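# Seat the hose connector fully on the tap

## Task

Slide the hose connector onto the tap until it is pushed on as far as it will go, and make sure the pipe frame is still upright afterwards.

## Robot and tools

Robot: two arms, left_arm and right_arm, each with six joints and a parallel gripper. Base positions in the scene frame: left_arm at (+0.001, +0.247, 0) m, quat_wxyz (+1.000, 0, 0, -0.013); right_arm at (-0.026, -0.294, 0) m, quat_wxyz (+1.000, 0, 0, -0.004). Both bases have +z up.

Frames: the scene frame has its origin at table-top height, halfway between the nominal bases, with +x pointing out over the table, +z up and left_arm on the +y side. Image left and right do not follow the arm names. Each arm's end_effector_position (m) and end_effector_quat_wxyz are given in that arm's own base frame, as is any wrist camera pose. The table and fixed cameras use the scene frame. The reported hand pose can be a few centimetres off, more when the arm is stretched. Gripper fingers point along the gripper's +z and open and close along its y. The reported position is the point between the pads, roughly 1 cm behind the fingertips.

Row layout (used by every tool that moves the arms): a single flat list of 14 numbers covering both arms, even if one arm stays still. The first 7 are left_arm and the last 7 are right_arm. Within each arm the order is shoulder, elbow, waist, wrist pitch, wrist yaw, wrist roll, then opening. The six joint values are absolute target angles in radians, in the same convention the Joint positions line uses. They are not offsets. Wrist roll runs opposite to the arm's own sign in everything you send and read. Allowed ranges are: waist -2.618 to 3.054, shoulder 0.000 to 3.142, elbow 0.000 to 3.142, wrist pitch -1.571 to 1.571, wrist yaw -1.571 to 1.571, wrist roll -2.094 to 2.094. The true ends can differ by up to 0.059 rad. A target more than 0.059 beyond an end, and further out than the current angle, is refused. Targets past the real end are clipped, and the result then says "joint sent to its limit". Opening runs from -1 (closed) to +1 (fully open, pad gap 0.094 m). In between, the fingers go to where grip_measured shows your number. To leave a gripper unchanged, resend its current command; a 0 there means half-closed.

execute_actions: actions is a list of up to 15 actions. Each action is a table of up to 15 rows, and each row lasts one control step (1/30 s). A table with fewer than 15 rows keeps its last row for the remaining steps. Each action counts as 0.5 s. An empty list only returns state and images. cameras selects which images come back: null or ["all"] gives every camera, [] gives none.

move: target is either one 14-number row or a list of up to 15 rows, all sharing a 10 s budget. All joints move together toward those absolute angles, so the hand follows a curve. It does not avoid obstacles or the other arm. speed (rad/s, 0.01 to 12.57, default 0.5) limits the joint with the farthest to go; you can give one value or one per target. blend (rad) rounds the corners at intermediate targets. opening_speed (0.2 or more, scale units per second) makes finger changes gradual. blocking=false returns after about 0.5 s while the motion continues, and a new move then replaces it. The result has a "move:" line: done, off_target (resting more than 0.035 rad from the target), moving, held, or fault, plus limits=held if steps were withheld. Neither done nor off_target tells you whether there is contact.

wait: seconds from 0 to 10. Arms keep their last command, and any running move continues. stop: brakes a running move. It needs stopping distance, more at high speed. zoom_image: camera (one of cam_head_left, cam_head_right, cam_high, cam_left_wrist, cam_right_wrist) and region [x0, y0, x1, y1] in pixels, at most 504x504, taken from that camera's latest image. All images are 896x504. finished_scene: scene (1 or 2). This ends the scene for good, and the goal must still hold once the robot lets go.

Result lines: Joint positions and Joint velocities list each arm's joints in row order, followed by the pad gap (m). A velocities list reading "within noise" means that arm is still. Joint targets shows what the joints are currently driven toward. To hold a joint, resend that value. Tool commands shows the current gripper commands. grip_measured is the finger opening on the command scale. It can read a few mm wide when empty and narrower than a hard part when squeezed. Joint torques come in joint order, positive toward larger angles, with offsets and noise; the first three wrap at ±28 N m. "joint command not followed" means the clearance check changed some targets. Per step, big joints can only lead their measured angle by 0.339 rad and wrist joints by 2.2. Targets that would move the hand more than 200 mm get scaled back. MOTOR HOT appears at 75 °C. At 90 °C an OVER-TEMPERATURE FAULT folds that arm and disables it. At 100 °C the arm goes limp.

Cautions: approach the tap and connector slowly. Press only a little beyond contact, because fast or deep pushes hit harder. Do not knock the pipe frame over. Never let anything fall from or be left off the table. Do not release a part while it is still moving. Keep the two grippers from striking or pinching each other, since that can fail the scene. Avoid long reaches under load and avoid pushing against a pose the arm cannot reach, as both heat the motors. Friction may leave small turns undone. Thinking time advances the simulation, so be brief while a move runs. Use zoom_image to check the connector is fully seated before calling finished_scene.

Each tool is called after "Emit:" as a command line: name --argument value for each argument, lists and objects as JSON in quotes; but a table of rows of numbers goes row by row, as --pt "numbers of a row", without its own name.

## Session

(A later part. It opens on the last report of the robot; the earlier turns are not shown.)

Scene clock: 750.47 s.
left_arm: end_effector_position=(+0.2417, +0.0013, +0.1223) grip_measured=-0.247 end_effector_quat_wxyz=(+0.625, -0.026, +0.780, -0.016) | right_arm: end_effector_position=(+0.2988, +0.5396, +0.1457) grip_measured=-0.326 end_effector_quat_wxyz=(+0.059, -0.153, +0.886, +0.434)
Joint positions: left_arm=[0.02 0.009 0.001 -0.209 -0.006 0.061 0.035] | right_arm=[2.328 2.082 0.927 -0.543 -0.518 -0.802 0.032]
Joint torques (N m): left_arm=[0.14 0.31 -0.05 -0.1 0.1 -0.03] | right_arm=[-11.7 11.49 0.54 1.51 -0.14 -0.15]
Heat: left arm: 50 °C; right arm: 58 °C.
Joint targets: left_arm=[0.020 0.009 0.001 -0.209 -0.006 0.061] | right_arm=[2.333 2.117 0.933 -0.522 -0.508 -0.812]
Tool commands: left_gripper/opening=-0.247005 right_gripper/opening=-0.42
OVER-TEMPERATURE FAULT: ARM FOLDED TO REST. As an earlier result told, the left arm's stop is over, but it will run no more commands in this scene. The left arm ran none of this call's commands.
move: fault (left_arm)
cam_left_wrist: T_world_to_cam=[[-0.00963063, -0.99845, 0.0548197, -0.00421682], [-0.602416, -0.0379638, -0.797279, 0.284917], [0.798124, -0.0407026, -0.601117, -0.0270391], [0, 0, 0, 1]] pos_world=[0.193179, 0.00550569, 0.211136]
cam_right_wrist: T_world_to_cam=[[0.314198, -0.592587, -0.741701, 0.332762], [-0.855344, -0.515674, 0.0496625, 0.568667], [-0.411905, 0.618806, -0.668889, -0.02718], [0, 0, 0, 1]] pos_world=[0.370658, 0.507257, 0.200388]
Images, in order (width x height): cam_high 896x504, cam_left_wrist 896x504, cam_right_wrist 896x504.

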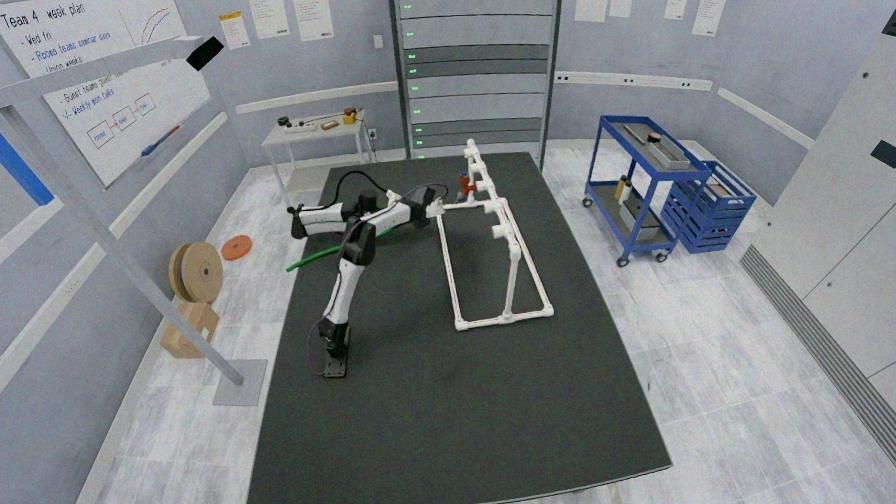

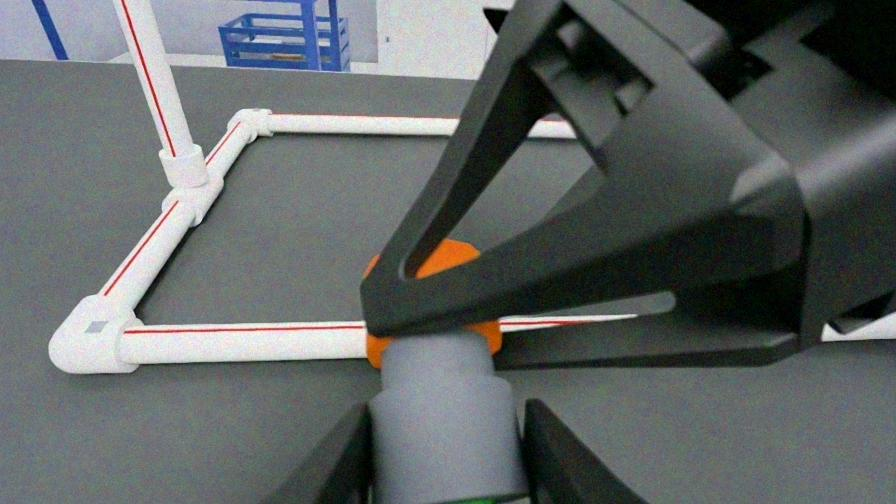

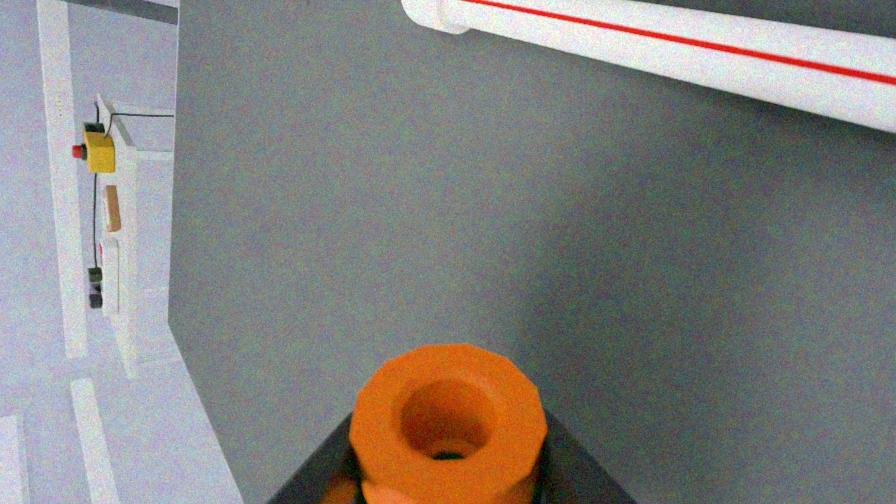

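Emit:
move --target '[0.020,0.009,0.001,-0.209,-0.006,0.061,-0.247,2.481,2.405,0.888,-0.695,-0.552,-0.762,-0.45]' --speed 0.15 --cameras '["cam_right_wrist","cam_left_wrist","cam_head_left","cam_high"]'

Scene clock: 763.47 s.
left_arm: end_effector_position=(+0.2415, +0.0086, +0.1223) grip_measured=-0.242 end_effector_quat_wxyz=(+0.625, -0.047, +0.779, -0.006) | right_arm: end_effector_position=(+0.3038, +0.5478, +0.1445) grip_measured=-0.326 end_effector_quat_wxyz=(+0.022, -0.165, +0.888, +0.428)
Joint positions: left_arm=[0.02 0.009 0.001 -0.209 -0.048 0.08 0.036] | right_arm=[2.474 2.363 0.913 -0.75 -0.582 -0.766 0.032]
Joint torques (N m): left_arm=[0.14 0.34 -0.02 -0.09 0.1 -0.04] | right_arm=[-12.23 12 -2.28 1.75 0.07 0.04]
Heat: left arm: 50 °C; right arm: 62 °C.
Joint targets: left_arm=[0.020 0.009 0.001 -0.209 -0.048 0.080] | right_arm=[2.481 2.405 0.888 -0.695 -0.552 -0.762]
Tool commands: left_gripper/opening=-0.241545 right_gripper/opening=-0.45
OVER-TEMPERATURE FAULT: ARM FOLDED TO REST. As an earlier result told, the left arm's stop is over, but it will run no more commands in this scene. The left arm ran none of this call's commands.
move: fault (left_arm), off_target (right_arm); left_arm: the wrist yaw is farthest, 0.042 rad from its target; right_arm: the wrist pitch is farthest, 0.055 rad from its target
cam_left_wrist: T_world_to_cam=[[0.0358277, -0.997272, 0.0645307, -0.00905918], [-0.599446, -0.0731116, -0.797069, 0.28467], [0.799613, -0.0101255, -0.600431, -0.027242], [0, 0, 0, 1]] pos_world=[0.192752, 0.0115024, 0.211129]
cam_right_wrist: T_world_to_cam=[[0.305189, -0.596174, -0.742587, 0.33994], [-0.823001, -0.557428, 0.109284, 0.581697], [-0.479091, 0.577798, -0.660773, 0.0106709], [0, 0, 0, 1]] pos_world=[0.380104, 0.520751, 0.195916]
Images, in order (width x height): cam_head_left 896x504, cam_high 896x504, cam_left_wrist 896x504, cam_right_wrist 896x504.

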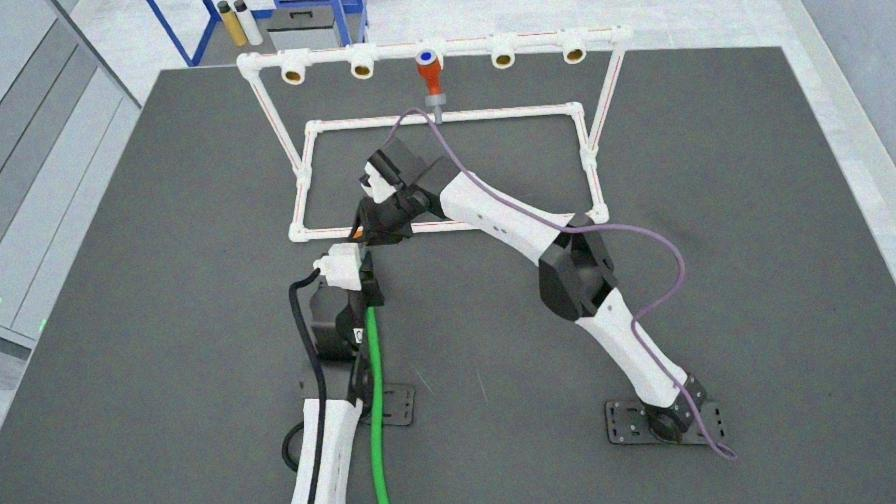

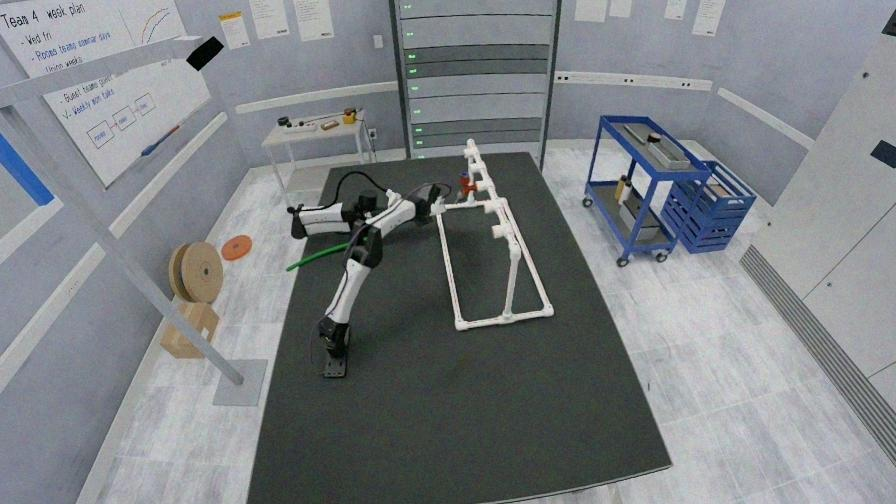

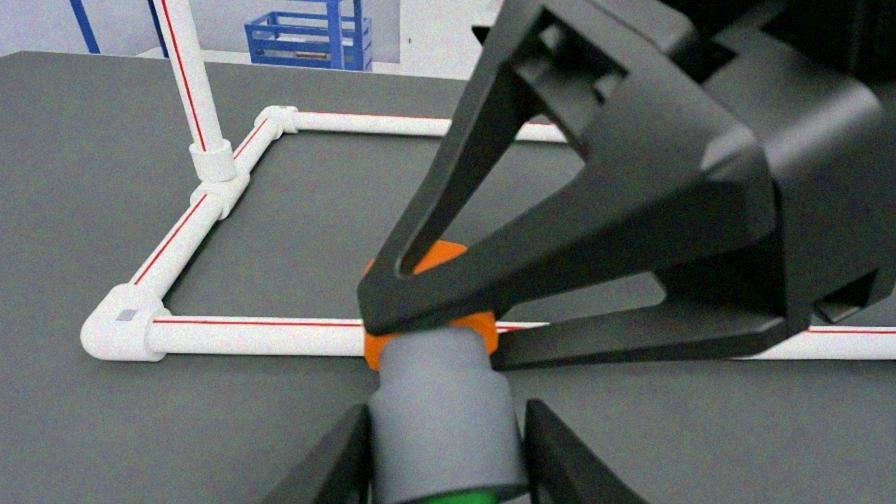

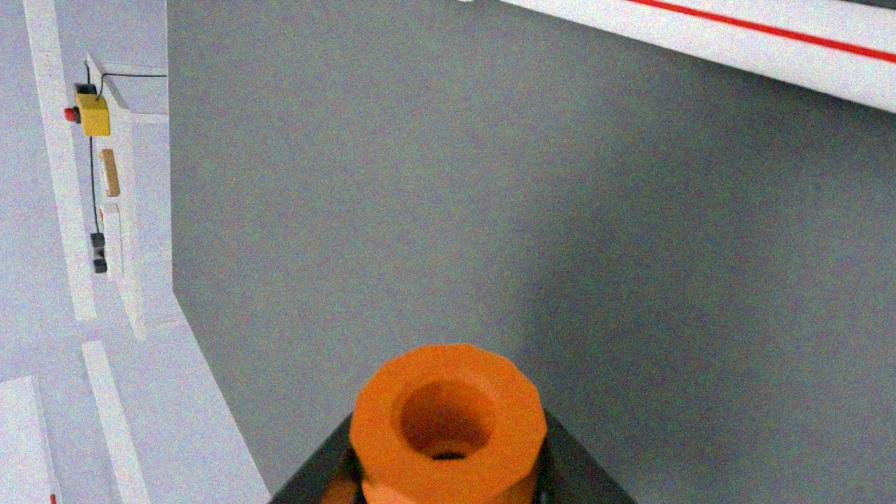

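Emit:
move --target '[0.020,0.009,0.001,-0.209,-0.006,0.061,-0.242,2.148,1.770,1.010,-0.005,-0.157,-0.481,-0.45]' --speed 0.35 --cameras '["cam_right_wrist","cam_left_wrist","cam_head_left","cam_high"]'

Scene clock: 777.17 s.
left_arm: end_effector_position=(+0.2414, +0.0098, +0.1223) grip_measured=-0.241 end_effector_quat_wxyz=(+0.625, -0.049, +0.779, -0.003) | right_arm: end_effector_position=(+0.3107, +0.5559, +0.1616) grip_measured=-0.327 end_effector_quat_wxyz=(+0.309, -0.259, +0.818, +0.411)
Joint positions: left_arm=[0.02 0.009 0.003 -0.209 -0.053 0.08 0.036] | right_arm=[2.202 1.77 1.008 -0.07 -0.198 -0.512 0.032]
Joint torques (N m): left_arm=[0.18 0.29 -0.03 -0.08 0.09 -0.04] | right_arm=[-16.23 8.21 0.16 2.21 0.4 0.29]
Heat: left arm: 49 °C; right arm: 66 °C.
Joint targets: left_arm=[0.020 0.009 0.003 -0.209 -0.053 0.080] | right_arm=[2.148 1.770 1.010 -0.005 -0.157 -0.481]
Tool commands: left_gripper/opening=-0.240495 right_gripper/opening=-0.45
OVER-TEMPERATURE FAULT: ARM FOLDED TO REST. As an earlier result told, the left arm's stop is over, but it will run no more commands in this scene. The left arm ran none of this call's commands.
move: fault (left_arm), off_target (right_arm); left_arm: the wrist yaw is farthest, 0.047 rad from its target; right_arm: the wrist pitch is farthest, 0.065 rad from its target
cam_left_wrist: T_world_to_cam=[[0.0421794, -0.997089, 0.0635195, -0.00929622], [-0.598994, -0.0761199, -0.797127, 0.284687], [0.799642, -0.00442542, -0.600461, -0.0273005], [0, 0, 0, 1]] pos_world=[0.192749, 0.0122804, 0.21113]
cam_right_wrist: T_world_to_cam=[[0.664967, -0.545367, -0.510288, 0.177752], [-0.746861, -0.489349, -0.450262, 0.61892], [-0.00415053, 0.680523, -0.732715, -0.172397], [0, 0, 0, 1]] pos_world=[0.343333, 0.517128, 0.243063]
Images, in order (width x height): cam_head_left 896x504, cam_high 896x504, cam_left_wrist 896x504, cam_right_wrist 896x504.

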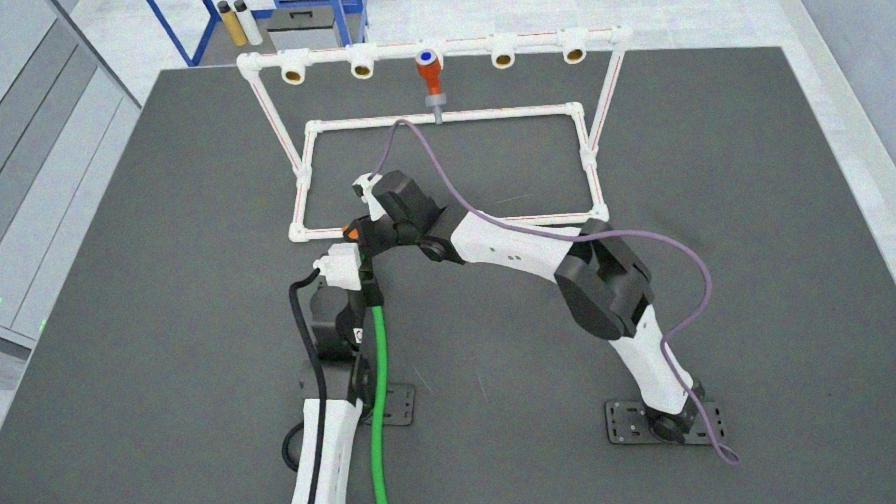

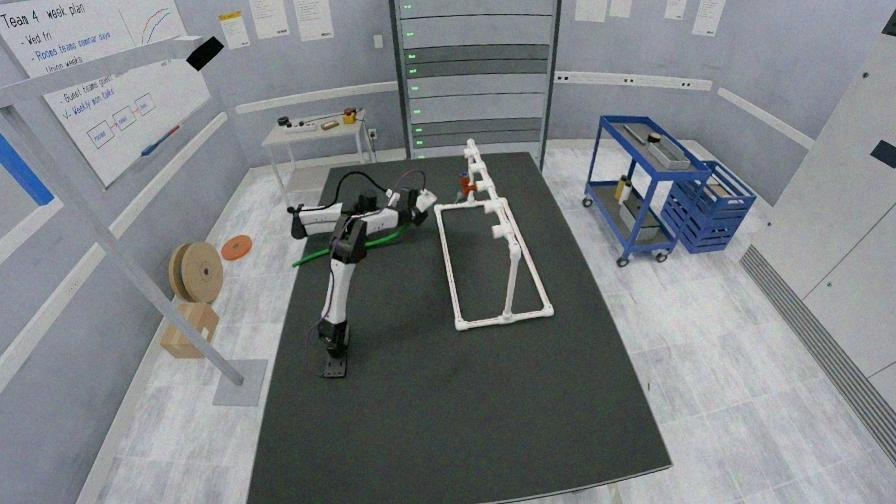

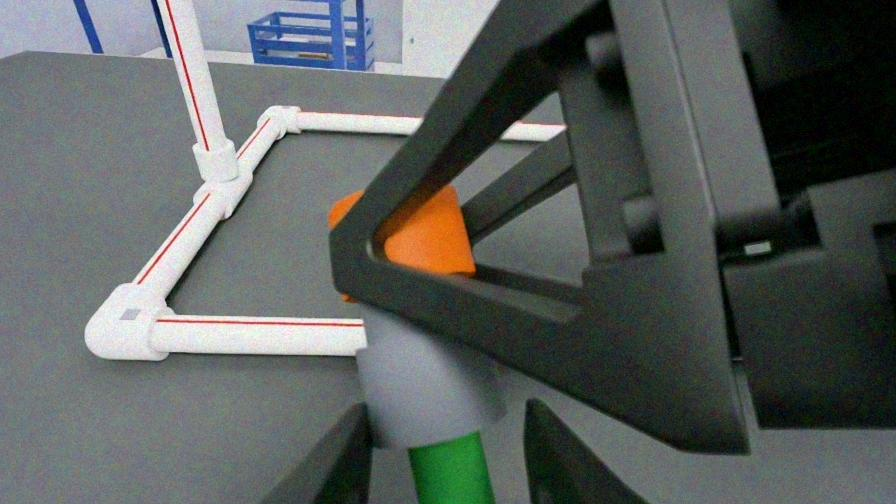

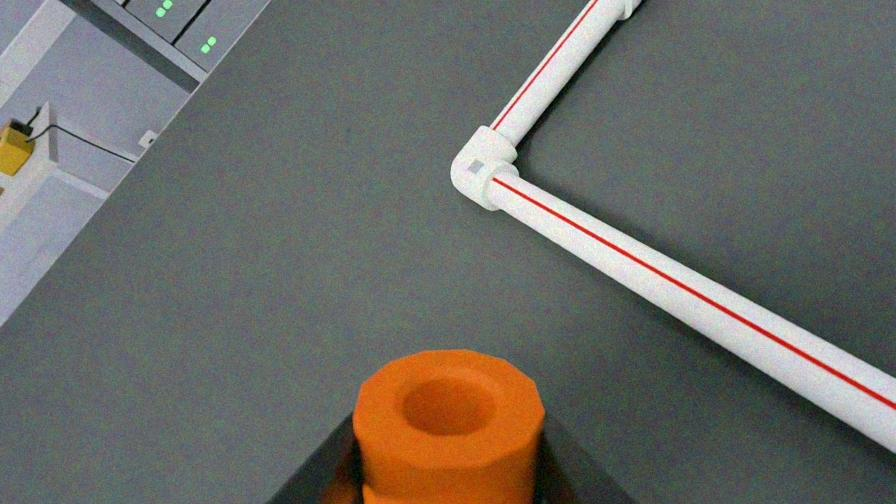

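Emit:
move --target '[0.020,0.009,0.003,-0.209,-0.053,0.080,-0.241,2.195,1.948,0.975,-0.120,-0.190,-0.470,-0.45]' --speed 0.25 --cameras '["cam_right_wrist","cam_left_wrist","cam_head_left","cam_high"]'

Scene clock: 783.80 s.
left_arm: end_effector_position=(+0.2414, +0.0098, +0.1223) grip_measured=-0.241 end_effector_quat_wxyz=(+0.625, -0.049, +0.779, -0.003) | right_arm: end_effector_position=(+0.3289, +0.5574, +0.2088) grip_measured=-0.327 end_effector_quat_wxyz=(+0.335, -0.258, +0.803, +0.420)
Joint positions: left_arm=[0.02 0.009 0.003 -0.209 -0.053 0.08 0.036] | right_arm=[2.202 1.911 0.984 -0.156 -0.203 -0.491 0.032]
Joint torques (N m): left_arm=[0.13 0.31 -0.03 -0.09 0.11 -0.05] | right_arm=[-12.26 12.12 -0.85 1.97 0.07 0.17]
Heat: left arm: 49 °C; right arm: 70 °C.
Joint targets: left_arm=[0.020 0.009 0.003 -0.209 -0.053 0.080] | right_arm=[2.195 1.948 0.975 -0.120 -0.190 -0.470]
Tool commands: left_gripper/opening=-0.240497 right_gripper/opening=-0.45
OVER-TEMPERATURE FAULT: ARM FOLDED TO REST. As an earlier result told, the left arm's stop is over, but it will run no more commands in this scene. The left arm ran none of this call's commands.
move: fault (left_arm), off_target (right_arm); right_arm: the elbow is farthest, 0.037 rad from its target
cam_left_wrist: T_world_to_cam=[[0.0421794, -0.997089, 0.0635195, -0.00929622], [-0.598994, -0.0761199, -0.797127, 0.284687], [0.799642, -0.00442542, -0.600461, -0.0273005], [0, 0, 0, 1]] pos_world=[0.192749, 0.0122804, 0.21113]
cam_right_wrist: T_world_to_cam=[[0.682473, -0.531465, -0.501772, 0.175402], [-0.730033, -0.462018, -0.503579, 0.644812], [0.0358065, 0.709989, -0.703302, -0.174516], [0, 0, 0, 1]] pos_world=[0.357276, 0.515039, 0.289987]
Images, in order (width x height): cam_head_left 896x504, cam_high 896x504, cam_left_wrist 896x504, cam_right_wrist 896x504.

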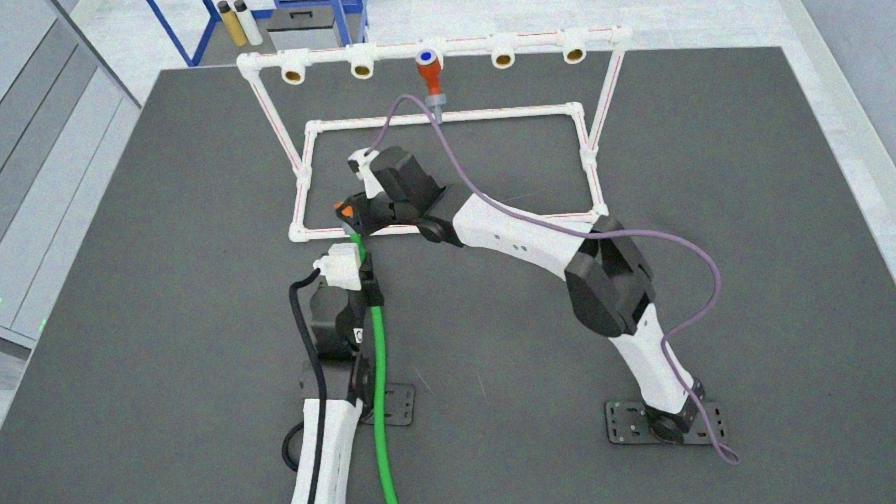

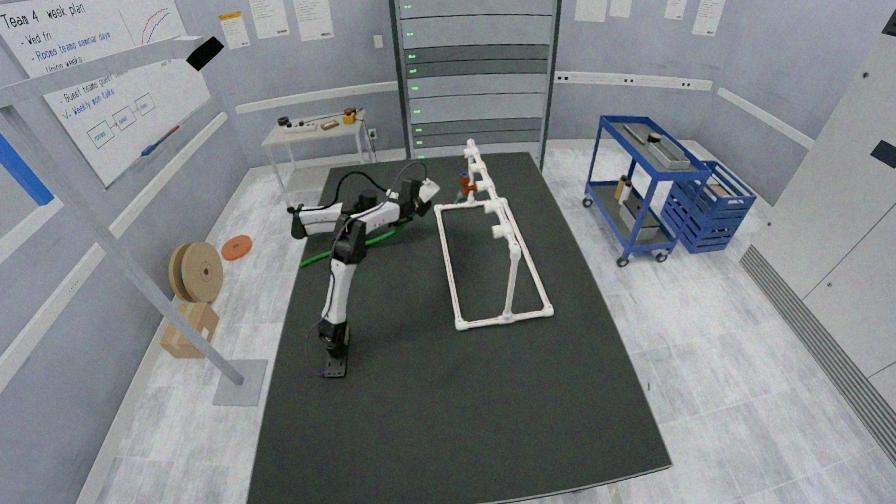

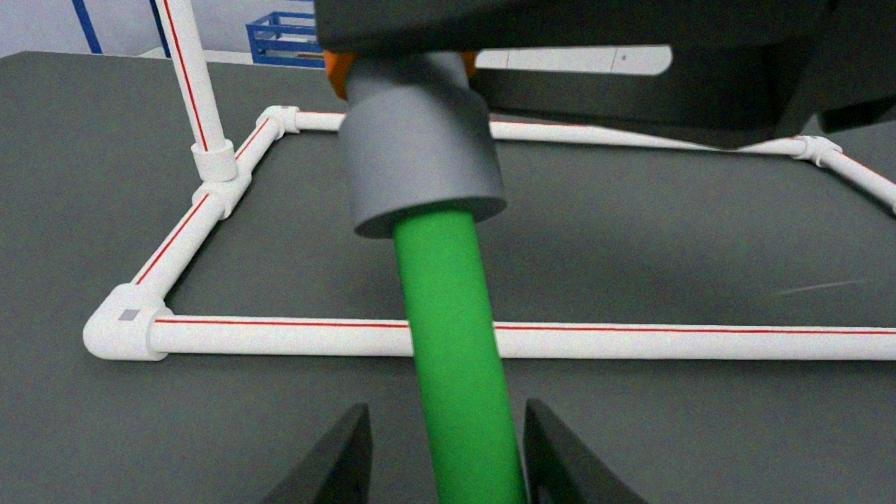

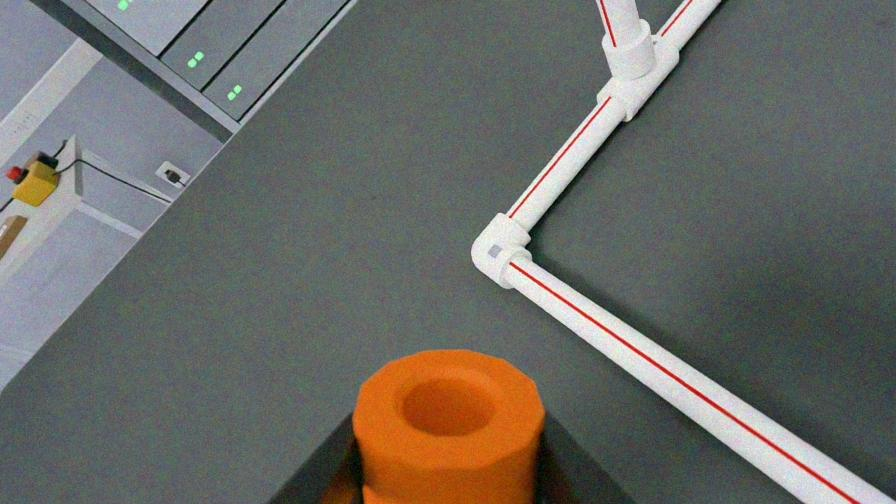

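Emit:
move --target '[0.020,0.009,0.003,-0.209,-0.053,0.080,-0.241,1.868,1.376,0.584,0.278,-0.676,-0.403,-0.45]' --speed 0.4

Scene clock: 813.87 s.
left_arm: end_effector_position=(+0.2416, -0.0035, +0.1223) grip_measured=-0.241 end_effector_quat_wxyz=(+0.624, -0.026, +0.780, -0.030) | right_arm: end_effector_position=(+0.4001, +0.3907, +0.2276) grip_measured=-0.327 end_effector_quat_wxyz=(+0.362, -0.253, +0.743, +0.503)
Joint positions: left_arm=[0.02 0.009 -0.011 -0.209 0.004 0.08 0.036] | right_arm=[1.911 1.378 0.581 0.232 -0.671 -0.429 0.032]
Joint torques (N m): left_arm=[0.17 0.35 -0.02 -0.06 0.1 -0.03] | right_arm=[-13.04 7.77 0.23 2.02 -0.22 0.26]
Heat: left arm: 48 °C; right arm: 73 °C.
Joint targets: left_arm=[0.020 0.009 -0.011 -0.209 0.004 0.080] | right_arm=[1.868 1.376 0.584 0.278 -0.676 -0.403]
Tool commands: left_gripper/opening=-0.240497 right_gripper/opening=-0.45
OVER-TEMPERATURE FAULT: ARM FOLDED TO REST. As an earlier result told, the left arm's stop is over, but it will run no more commands in this scene. The left arm ran none of this call's commands.
move: fault (left_arm), off_target (right_arm); left_arm: the wrist yaw is farthest, 0.057 rad from its target; right_arm: the wrist pitch is farthest, 0.046 rad from its target
cam_left_wrist: T_world_to_cam=[[-0.0279186, -0.996716, 0.0760067, -0.00712866], [-0.60323, -0.0438314, -0.796362, 0.284804], [0.797079, -0.0680828, -0.600025, -0.0272096], [0, 0, 0, 1]] pos_world=[0.193291, 0.0035256, 0.211022]
cam_right_wrist: T_world_to_cam=[[0.727922, -0.383351, -0.568482, -0.013346], [-0.685485, -0.388177, -0.615977, 0.608139], [0.0154637, 0.838069, -0.545344, -0.123287], [0, 0, 0, 1]] pos_world=[0.428492, 0.334273, 0.299779]

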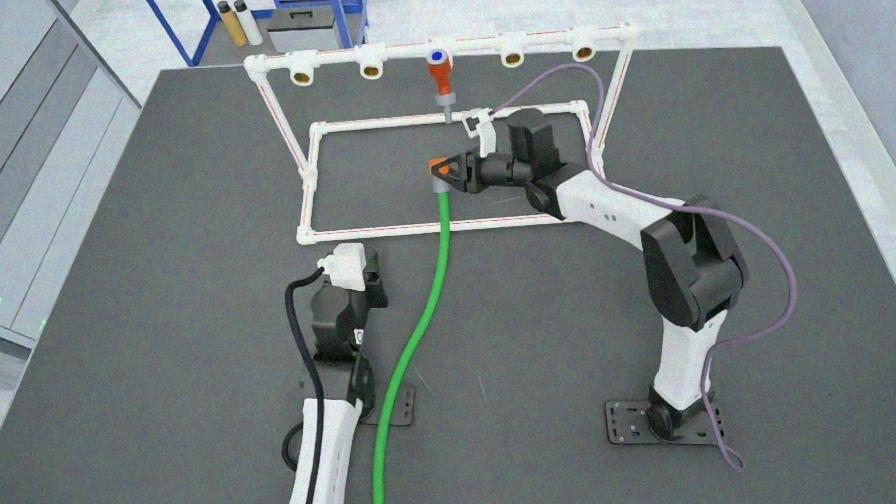

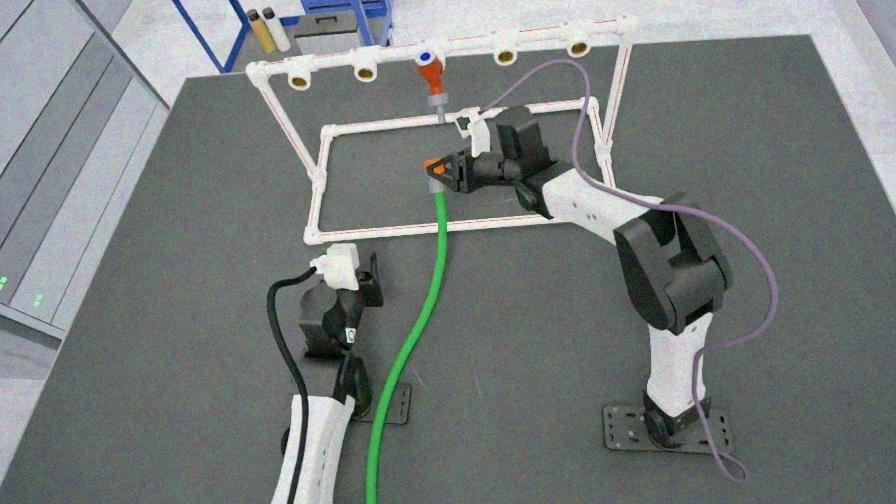

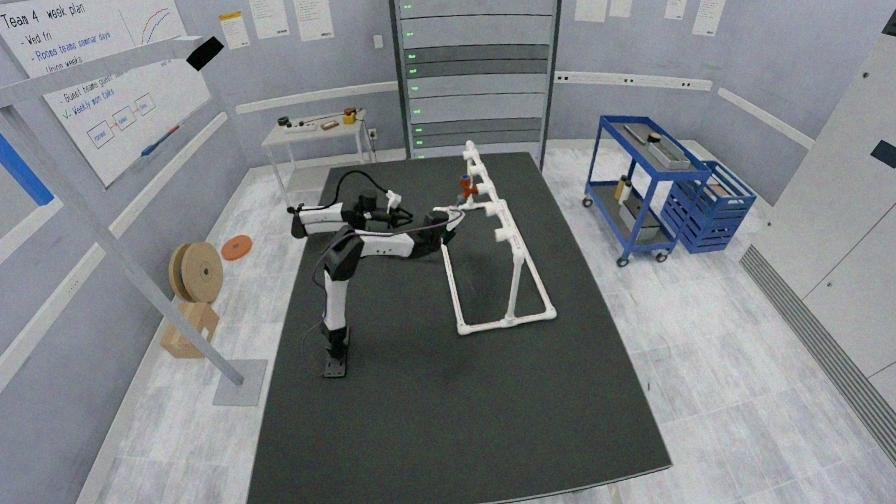

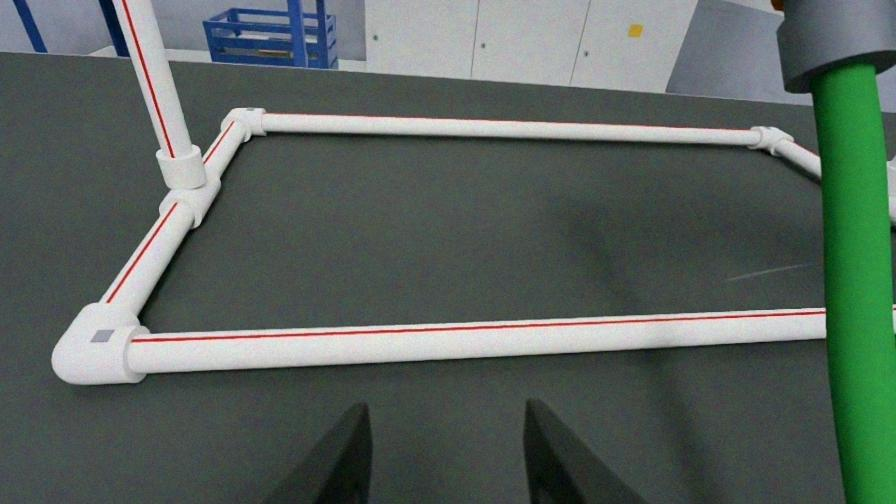

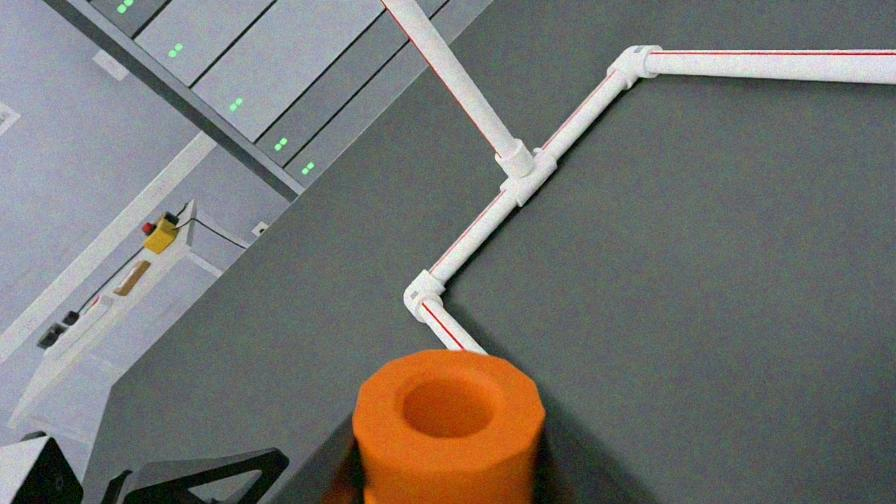

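Emit:
zoom_image --camera "cam_head_left" --region '[410, 80, 490, 200]'

Emit:
zoom_image --camera "cam_head_right" --region '[400, 80, 480, 200]'

Emit:
zoom_image --camera "cam_high" --region '[410, 150, 500, 240]'

Scaled by 4.200 (camera's finer frame: 1280x720).

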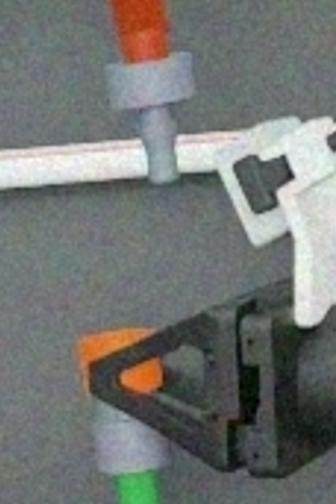

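Scaled by 4.200 (camera's finer frame: 1280x720).

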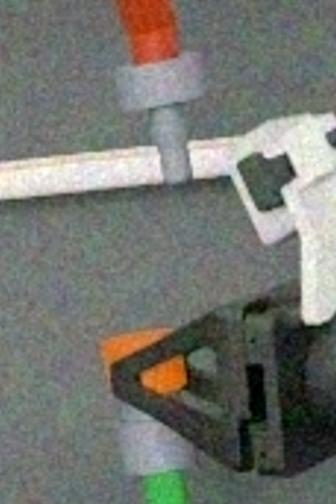

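Scaled by 5.600 (camera's finer frame: 1280x720).

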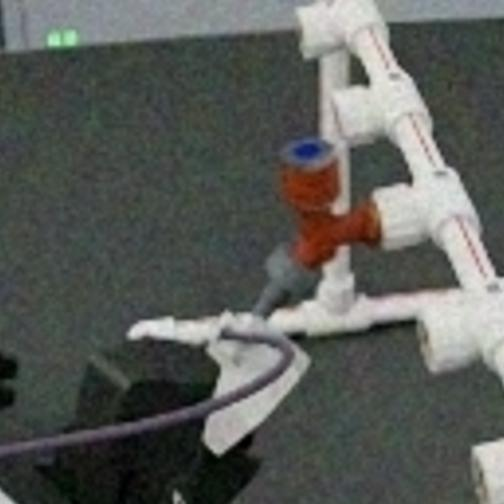

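Emit:
move --target '[0.020,0.009,-0.011,-0.209,0.004,0.080,-0.241,1.930,1.575,0.496,0.078,-0.756,-0.375,-0.45]' --speed 0.2 --cameras '["cam_right_wrist","cam_head_left","cam_head_right","cam_high"]'

Emit:
zoom_image --camera "cam_head_left" --region '[410, 80, 490, 200]'

Emit:
zoom_image --camera "cam_high" --region '[410, 150, 500, 240]'

Scene clock: 843.43 s.
left_arm: end_effector_position=(+0.2416, -0.0035, +0.1223) grip_measured=-0.241 end_effector_quat_wxyz=(+0.624, -0.026, +0.780, -0.030) | right_arm: end_effector_position=(+0.4264, +0.3671, +0.2571) grip_measured=-0.327 end_effector_quat_wxyz=(+0.356, -0.250, +0.747, +0.502)
Joint positions: left_arm=[0.02 0.009 -0.011 -0.209 0.004 0.08 0.036] | right_arm=[1.927 1.536 0.502 0.055 -0.747 -0.398 0.032]
Joint torques (N m): left_arm=[0.16 0.36 -0.02 -0.09 0.11 -0.03] | right_arm=[-9.26 12.1 -0.57 1.79 -0.32 0.22]
Heat: left arm: 47 °C; right arm: 79 °C. Fold the right arm in close to its base, or ease its load, before you think long.
Joint targets: left_arm=[0.020 0.009 -0.011 -0.209 0.004 0.080] | right_arm=[1.930 1.575 0.496 0.078 -0.756 -0.375]
Tool commands: left_gripper/opening=-0.240497 right_gripper/opening=-0.45
OVER-TEMPERATURE FAULT: ARM FOLDED TO REST. As an earlier result told, the left arm's stop is over, but it will run no more commands in this scene. The left arm ran none of this call's commands.
MOTOR HOT: the shoulder of the right arm reports 79 °C; the controller's stop level is 90 °C. To cool a motor, set the load down, stop pushing, or move to a pose that needs little force.
move: fault (left_arm), off_target (right_arm); right_arm: the elbow is farthest, 0.039 rad from its target
cam_right_wrist: T_world_to_cam=[[0.720524, -0.387041, -0.575365, -0.0184016], [-0.693376, -0.391775, -0.604766, 0.637056], [0.00865637, 0.834693, -0.550648, -0.0823195], [0, 0, 0, 1]] pos_world=[0.455691, 0.311171, 0.329353]
Images, in order (width x height): cam_head_left 896x504, cam_head_right 896x504, cam_high 896x504, cam_right_wrist 896x504.

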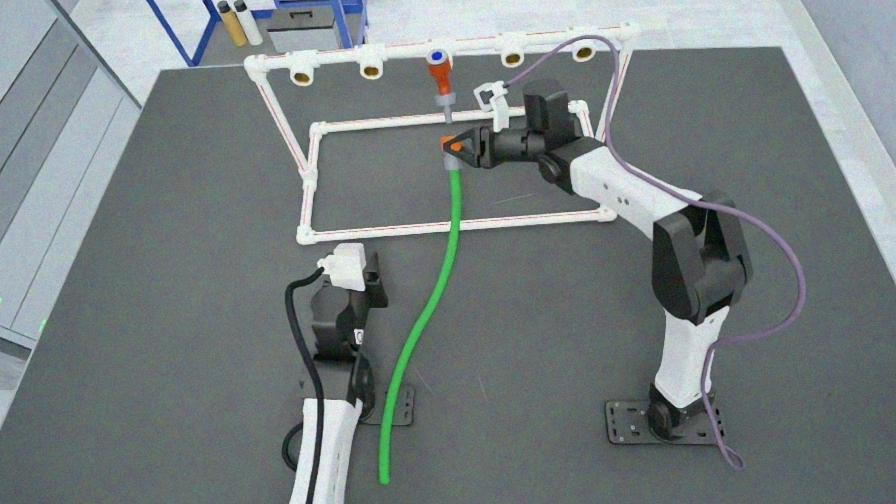

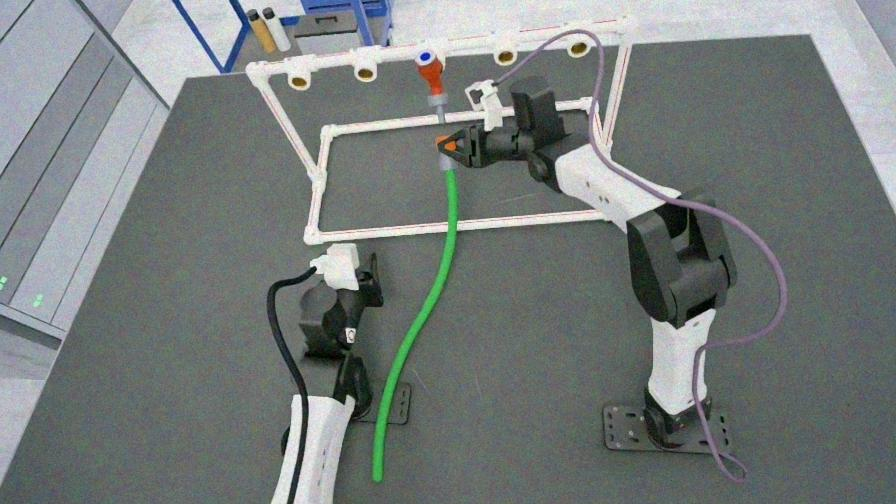

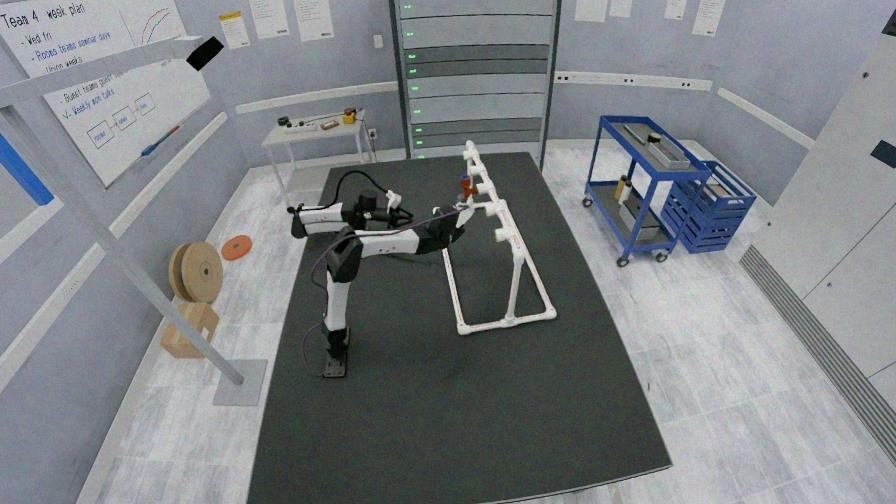

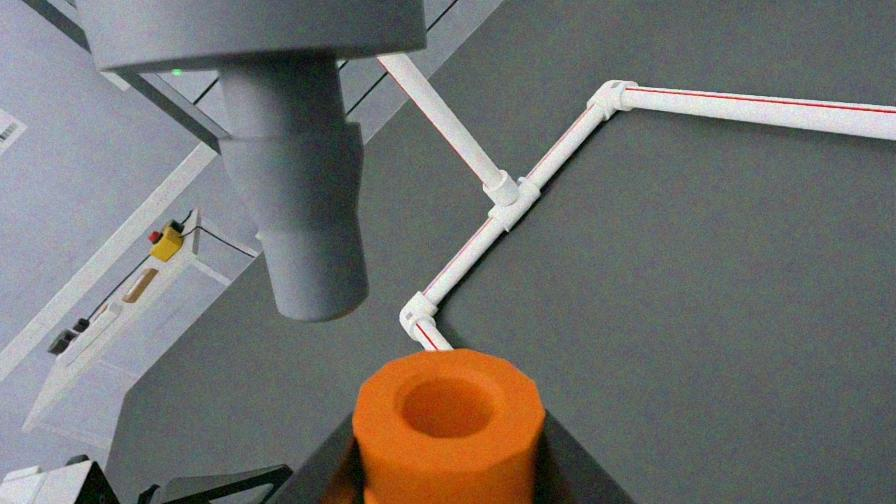

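Scaled by 4.200 (camera's finer frame: 1280x720).

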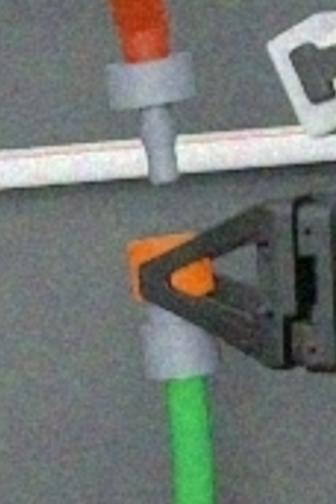

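Scaled by 5.600 (camera's finer frame: 1280x720).

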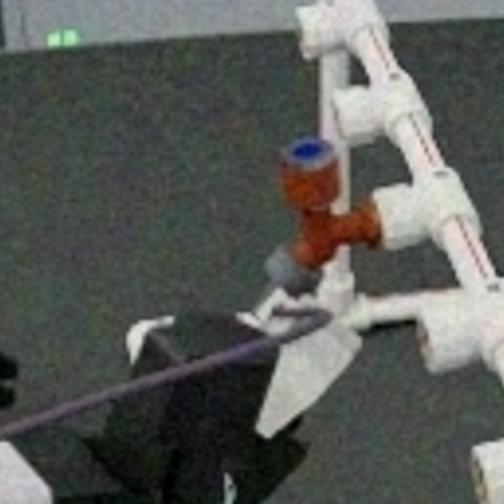

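Emit:
move --target '[0.020,0.009,-0.011,-0.209,0.004,0.080,-0.241,1.28,0.66,0.496,0.36,-0.756,-0.375,-0.45]' --speed 0.6 --cameras '["cam_head_left"]'

Scene clock: 849.63 s.
left_arm: end_effector_position=(+0.2416, -0.0035, +0.1223) grip_measured=-0.241 end_effector_quat_wxyz=(+0.624, -0.026, +0.780, -0.030) | right_arm: end_effector_position=(+0.2703, +0.2813, +0.2050) grip_measured=-0.327 end_effector_quat_wxyz=(+0.361, -0.253, +0.744, +0.502)
Joint positions: left_arm=[0.02 0.009 -0.011 -0.209 0.004 0.08 0.036] | right_arm=[1.305 0.66 0.501 0.32 -0.747 -0.395 0.032]
Joint torques (N m): left_arm=[0.16 0.34 -0.02 -0.09 0.1 -0.03] | right_arm=[-6.24 7.73 -0.49 1.97 -0.31 0.19]
Heat: left arm: 47 °C; right arm: 76 °C. Fold the right arm in close to its base, or ease its load, before you think long.
Joint targets: left_arm=[0.020 0.009 -0.011 -0.209 0.004 0.080] | right_arm=[1.280 0.660 0.496 0.360 -0.756 -0.375]
Tool commands: left_gripper/opening=-0.240497 right_gripper/opening=-0.45
OVER-TEMPERATURE FAULT: ARM FOLDED TO REST. As an earlier result told, the left arm's stop is over, but it will run no more commands in this scene. The left arm ran none of this call's commands.
MOTOR HOT: still on. The shoulder of the right arm reports 76 °C.
move: fault (left_arm), off_target (right_arm); right_arm: the wrist pitch is farthest, 0.040 rad from its target

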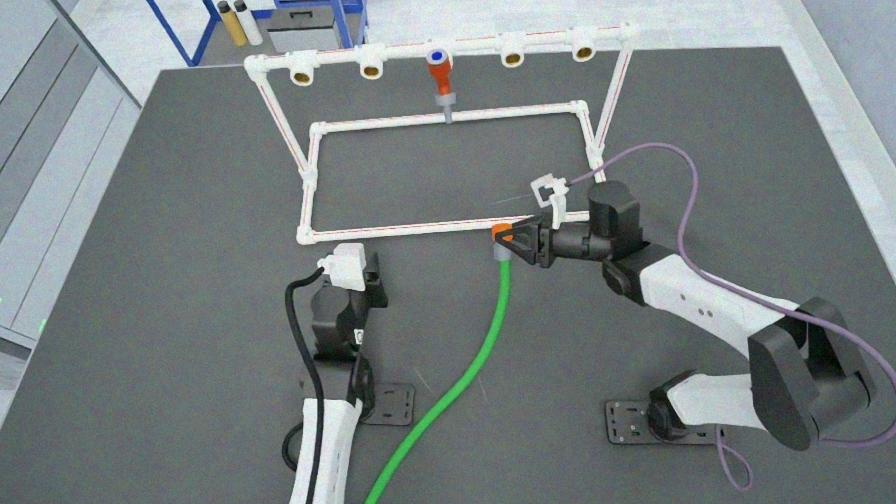

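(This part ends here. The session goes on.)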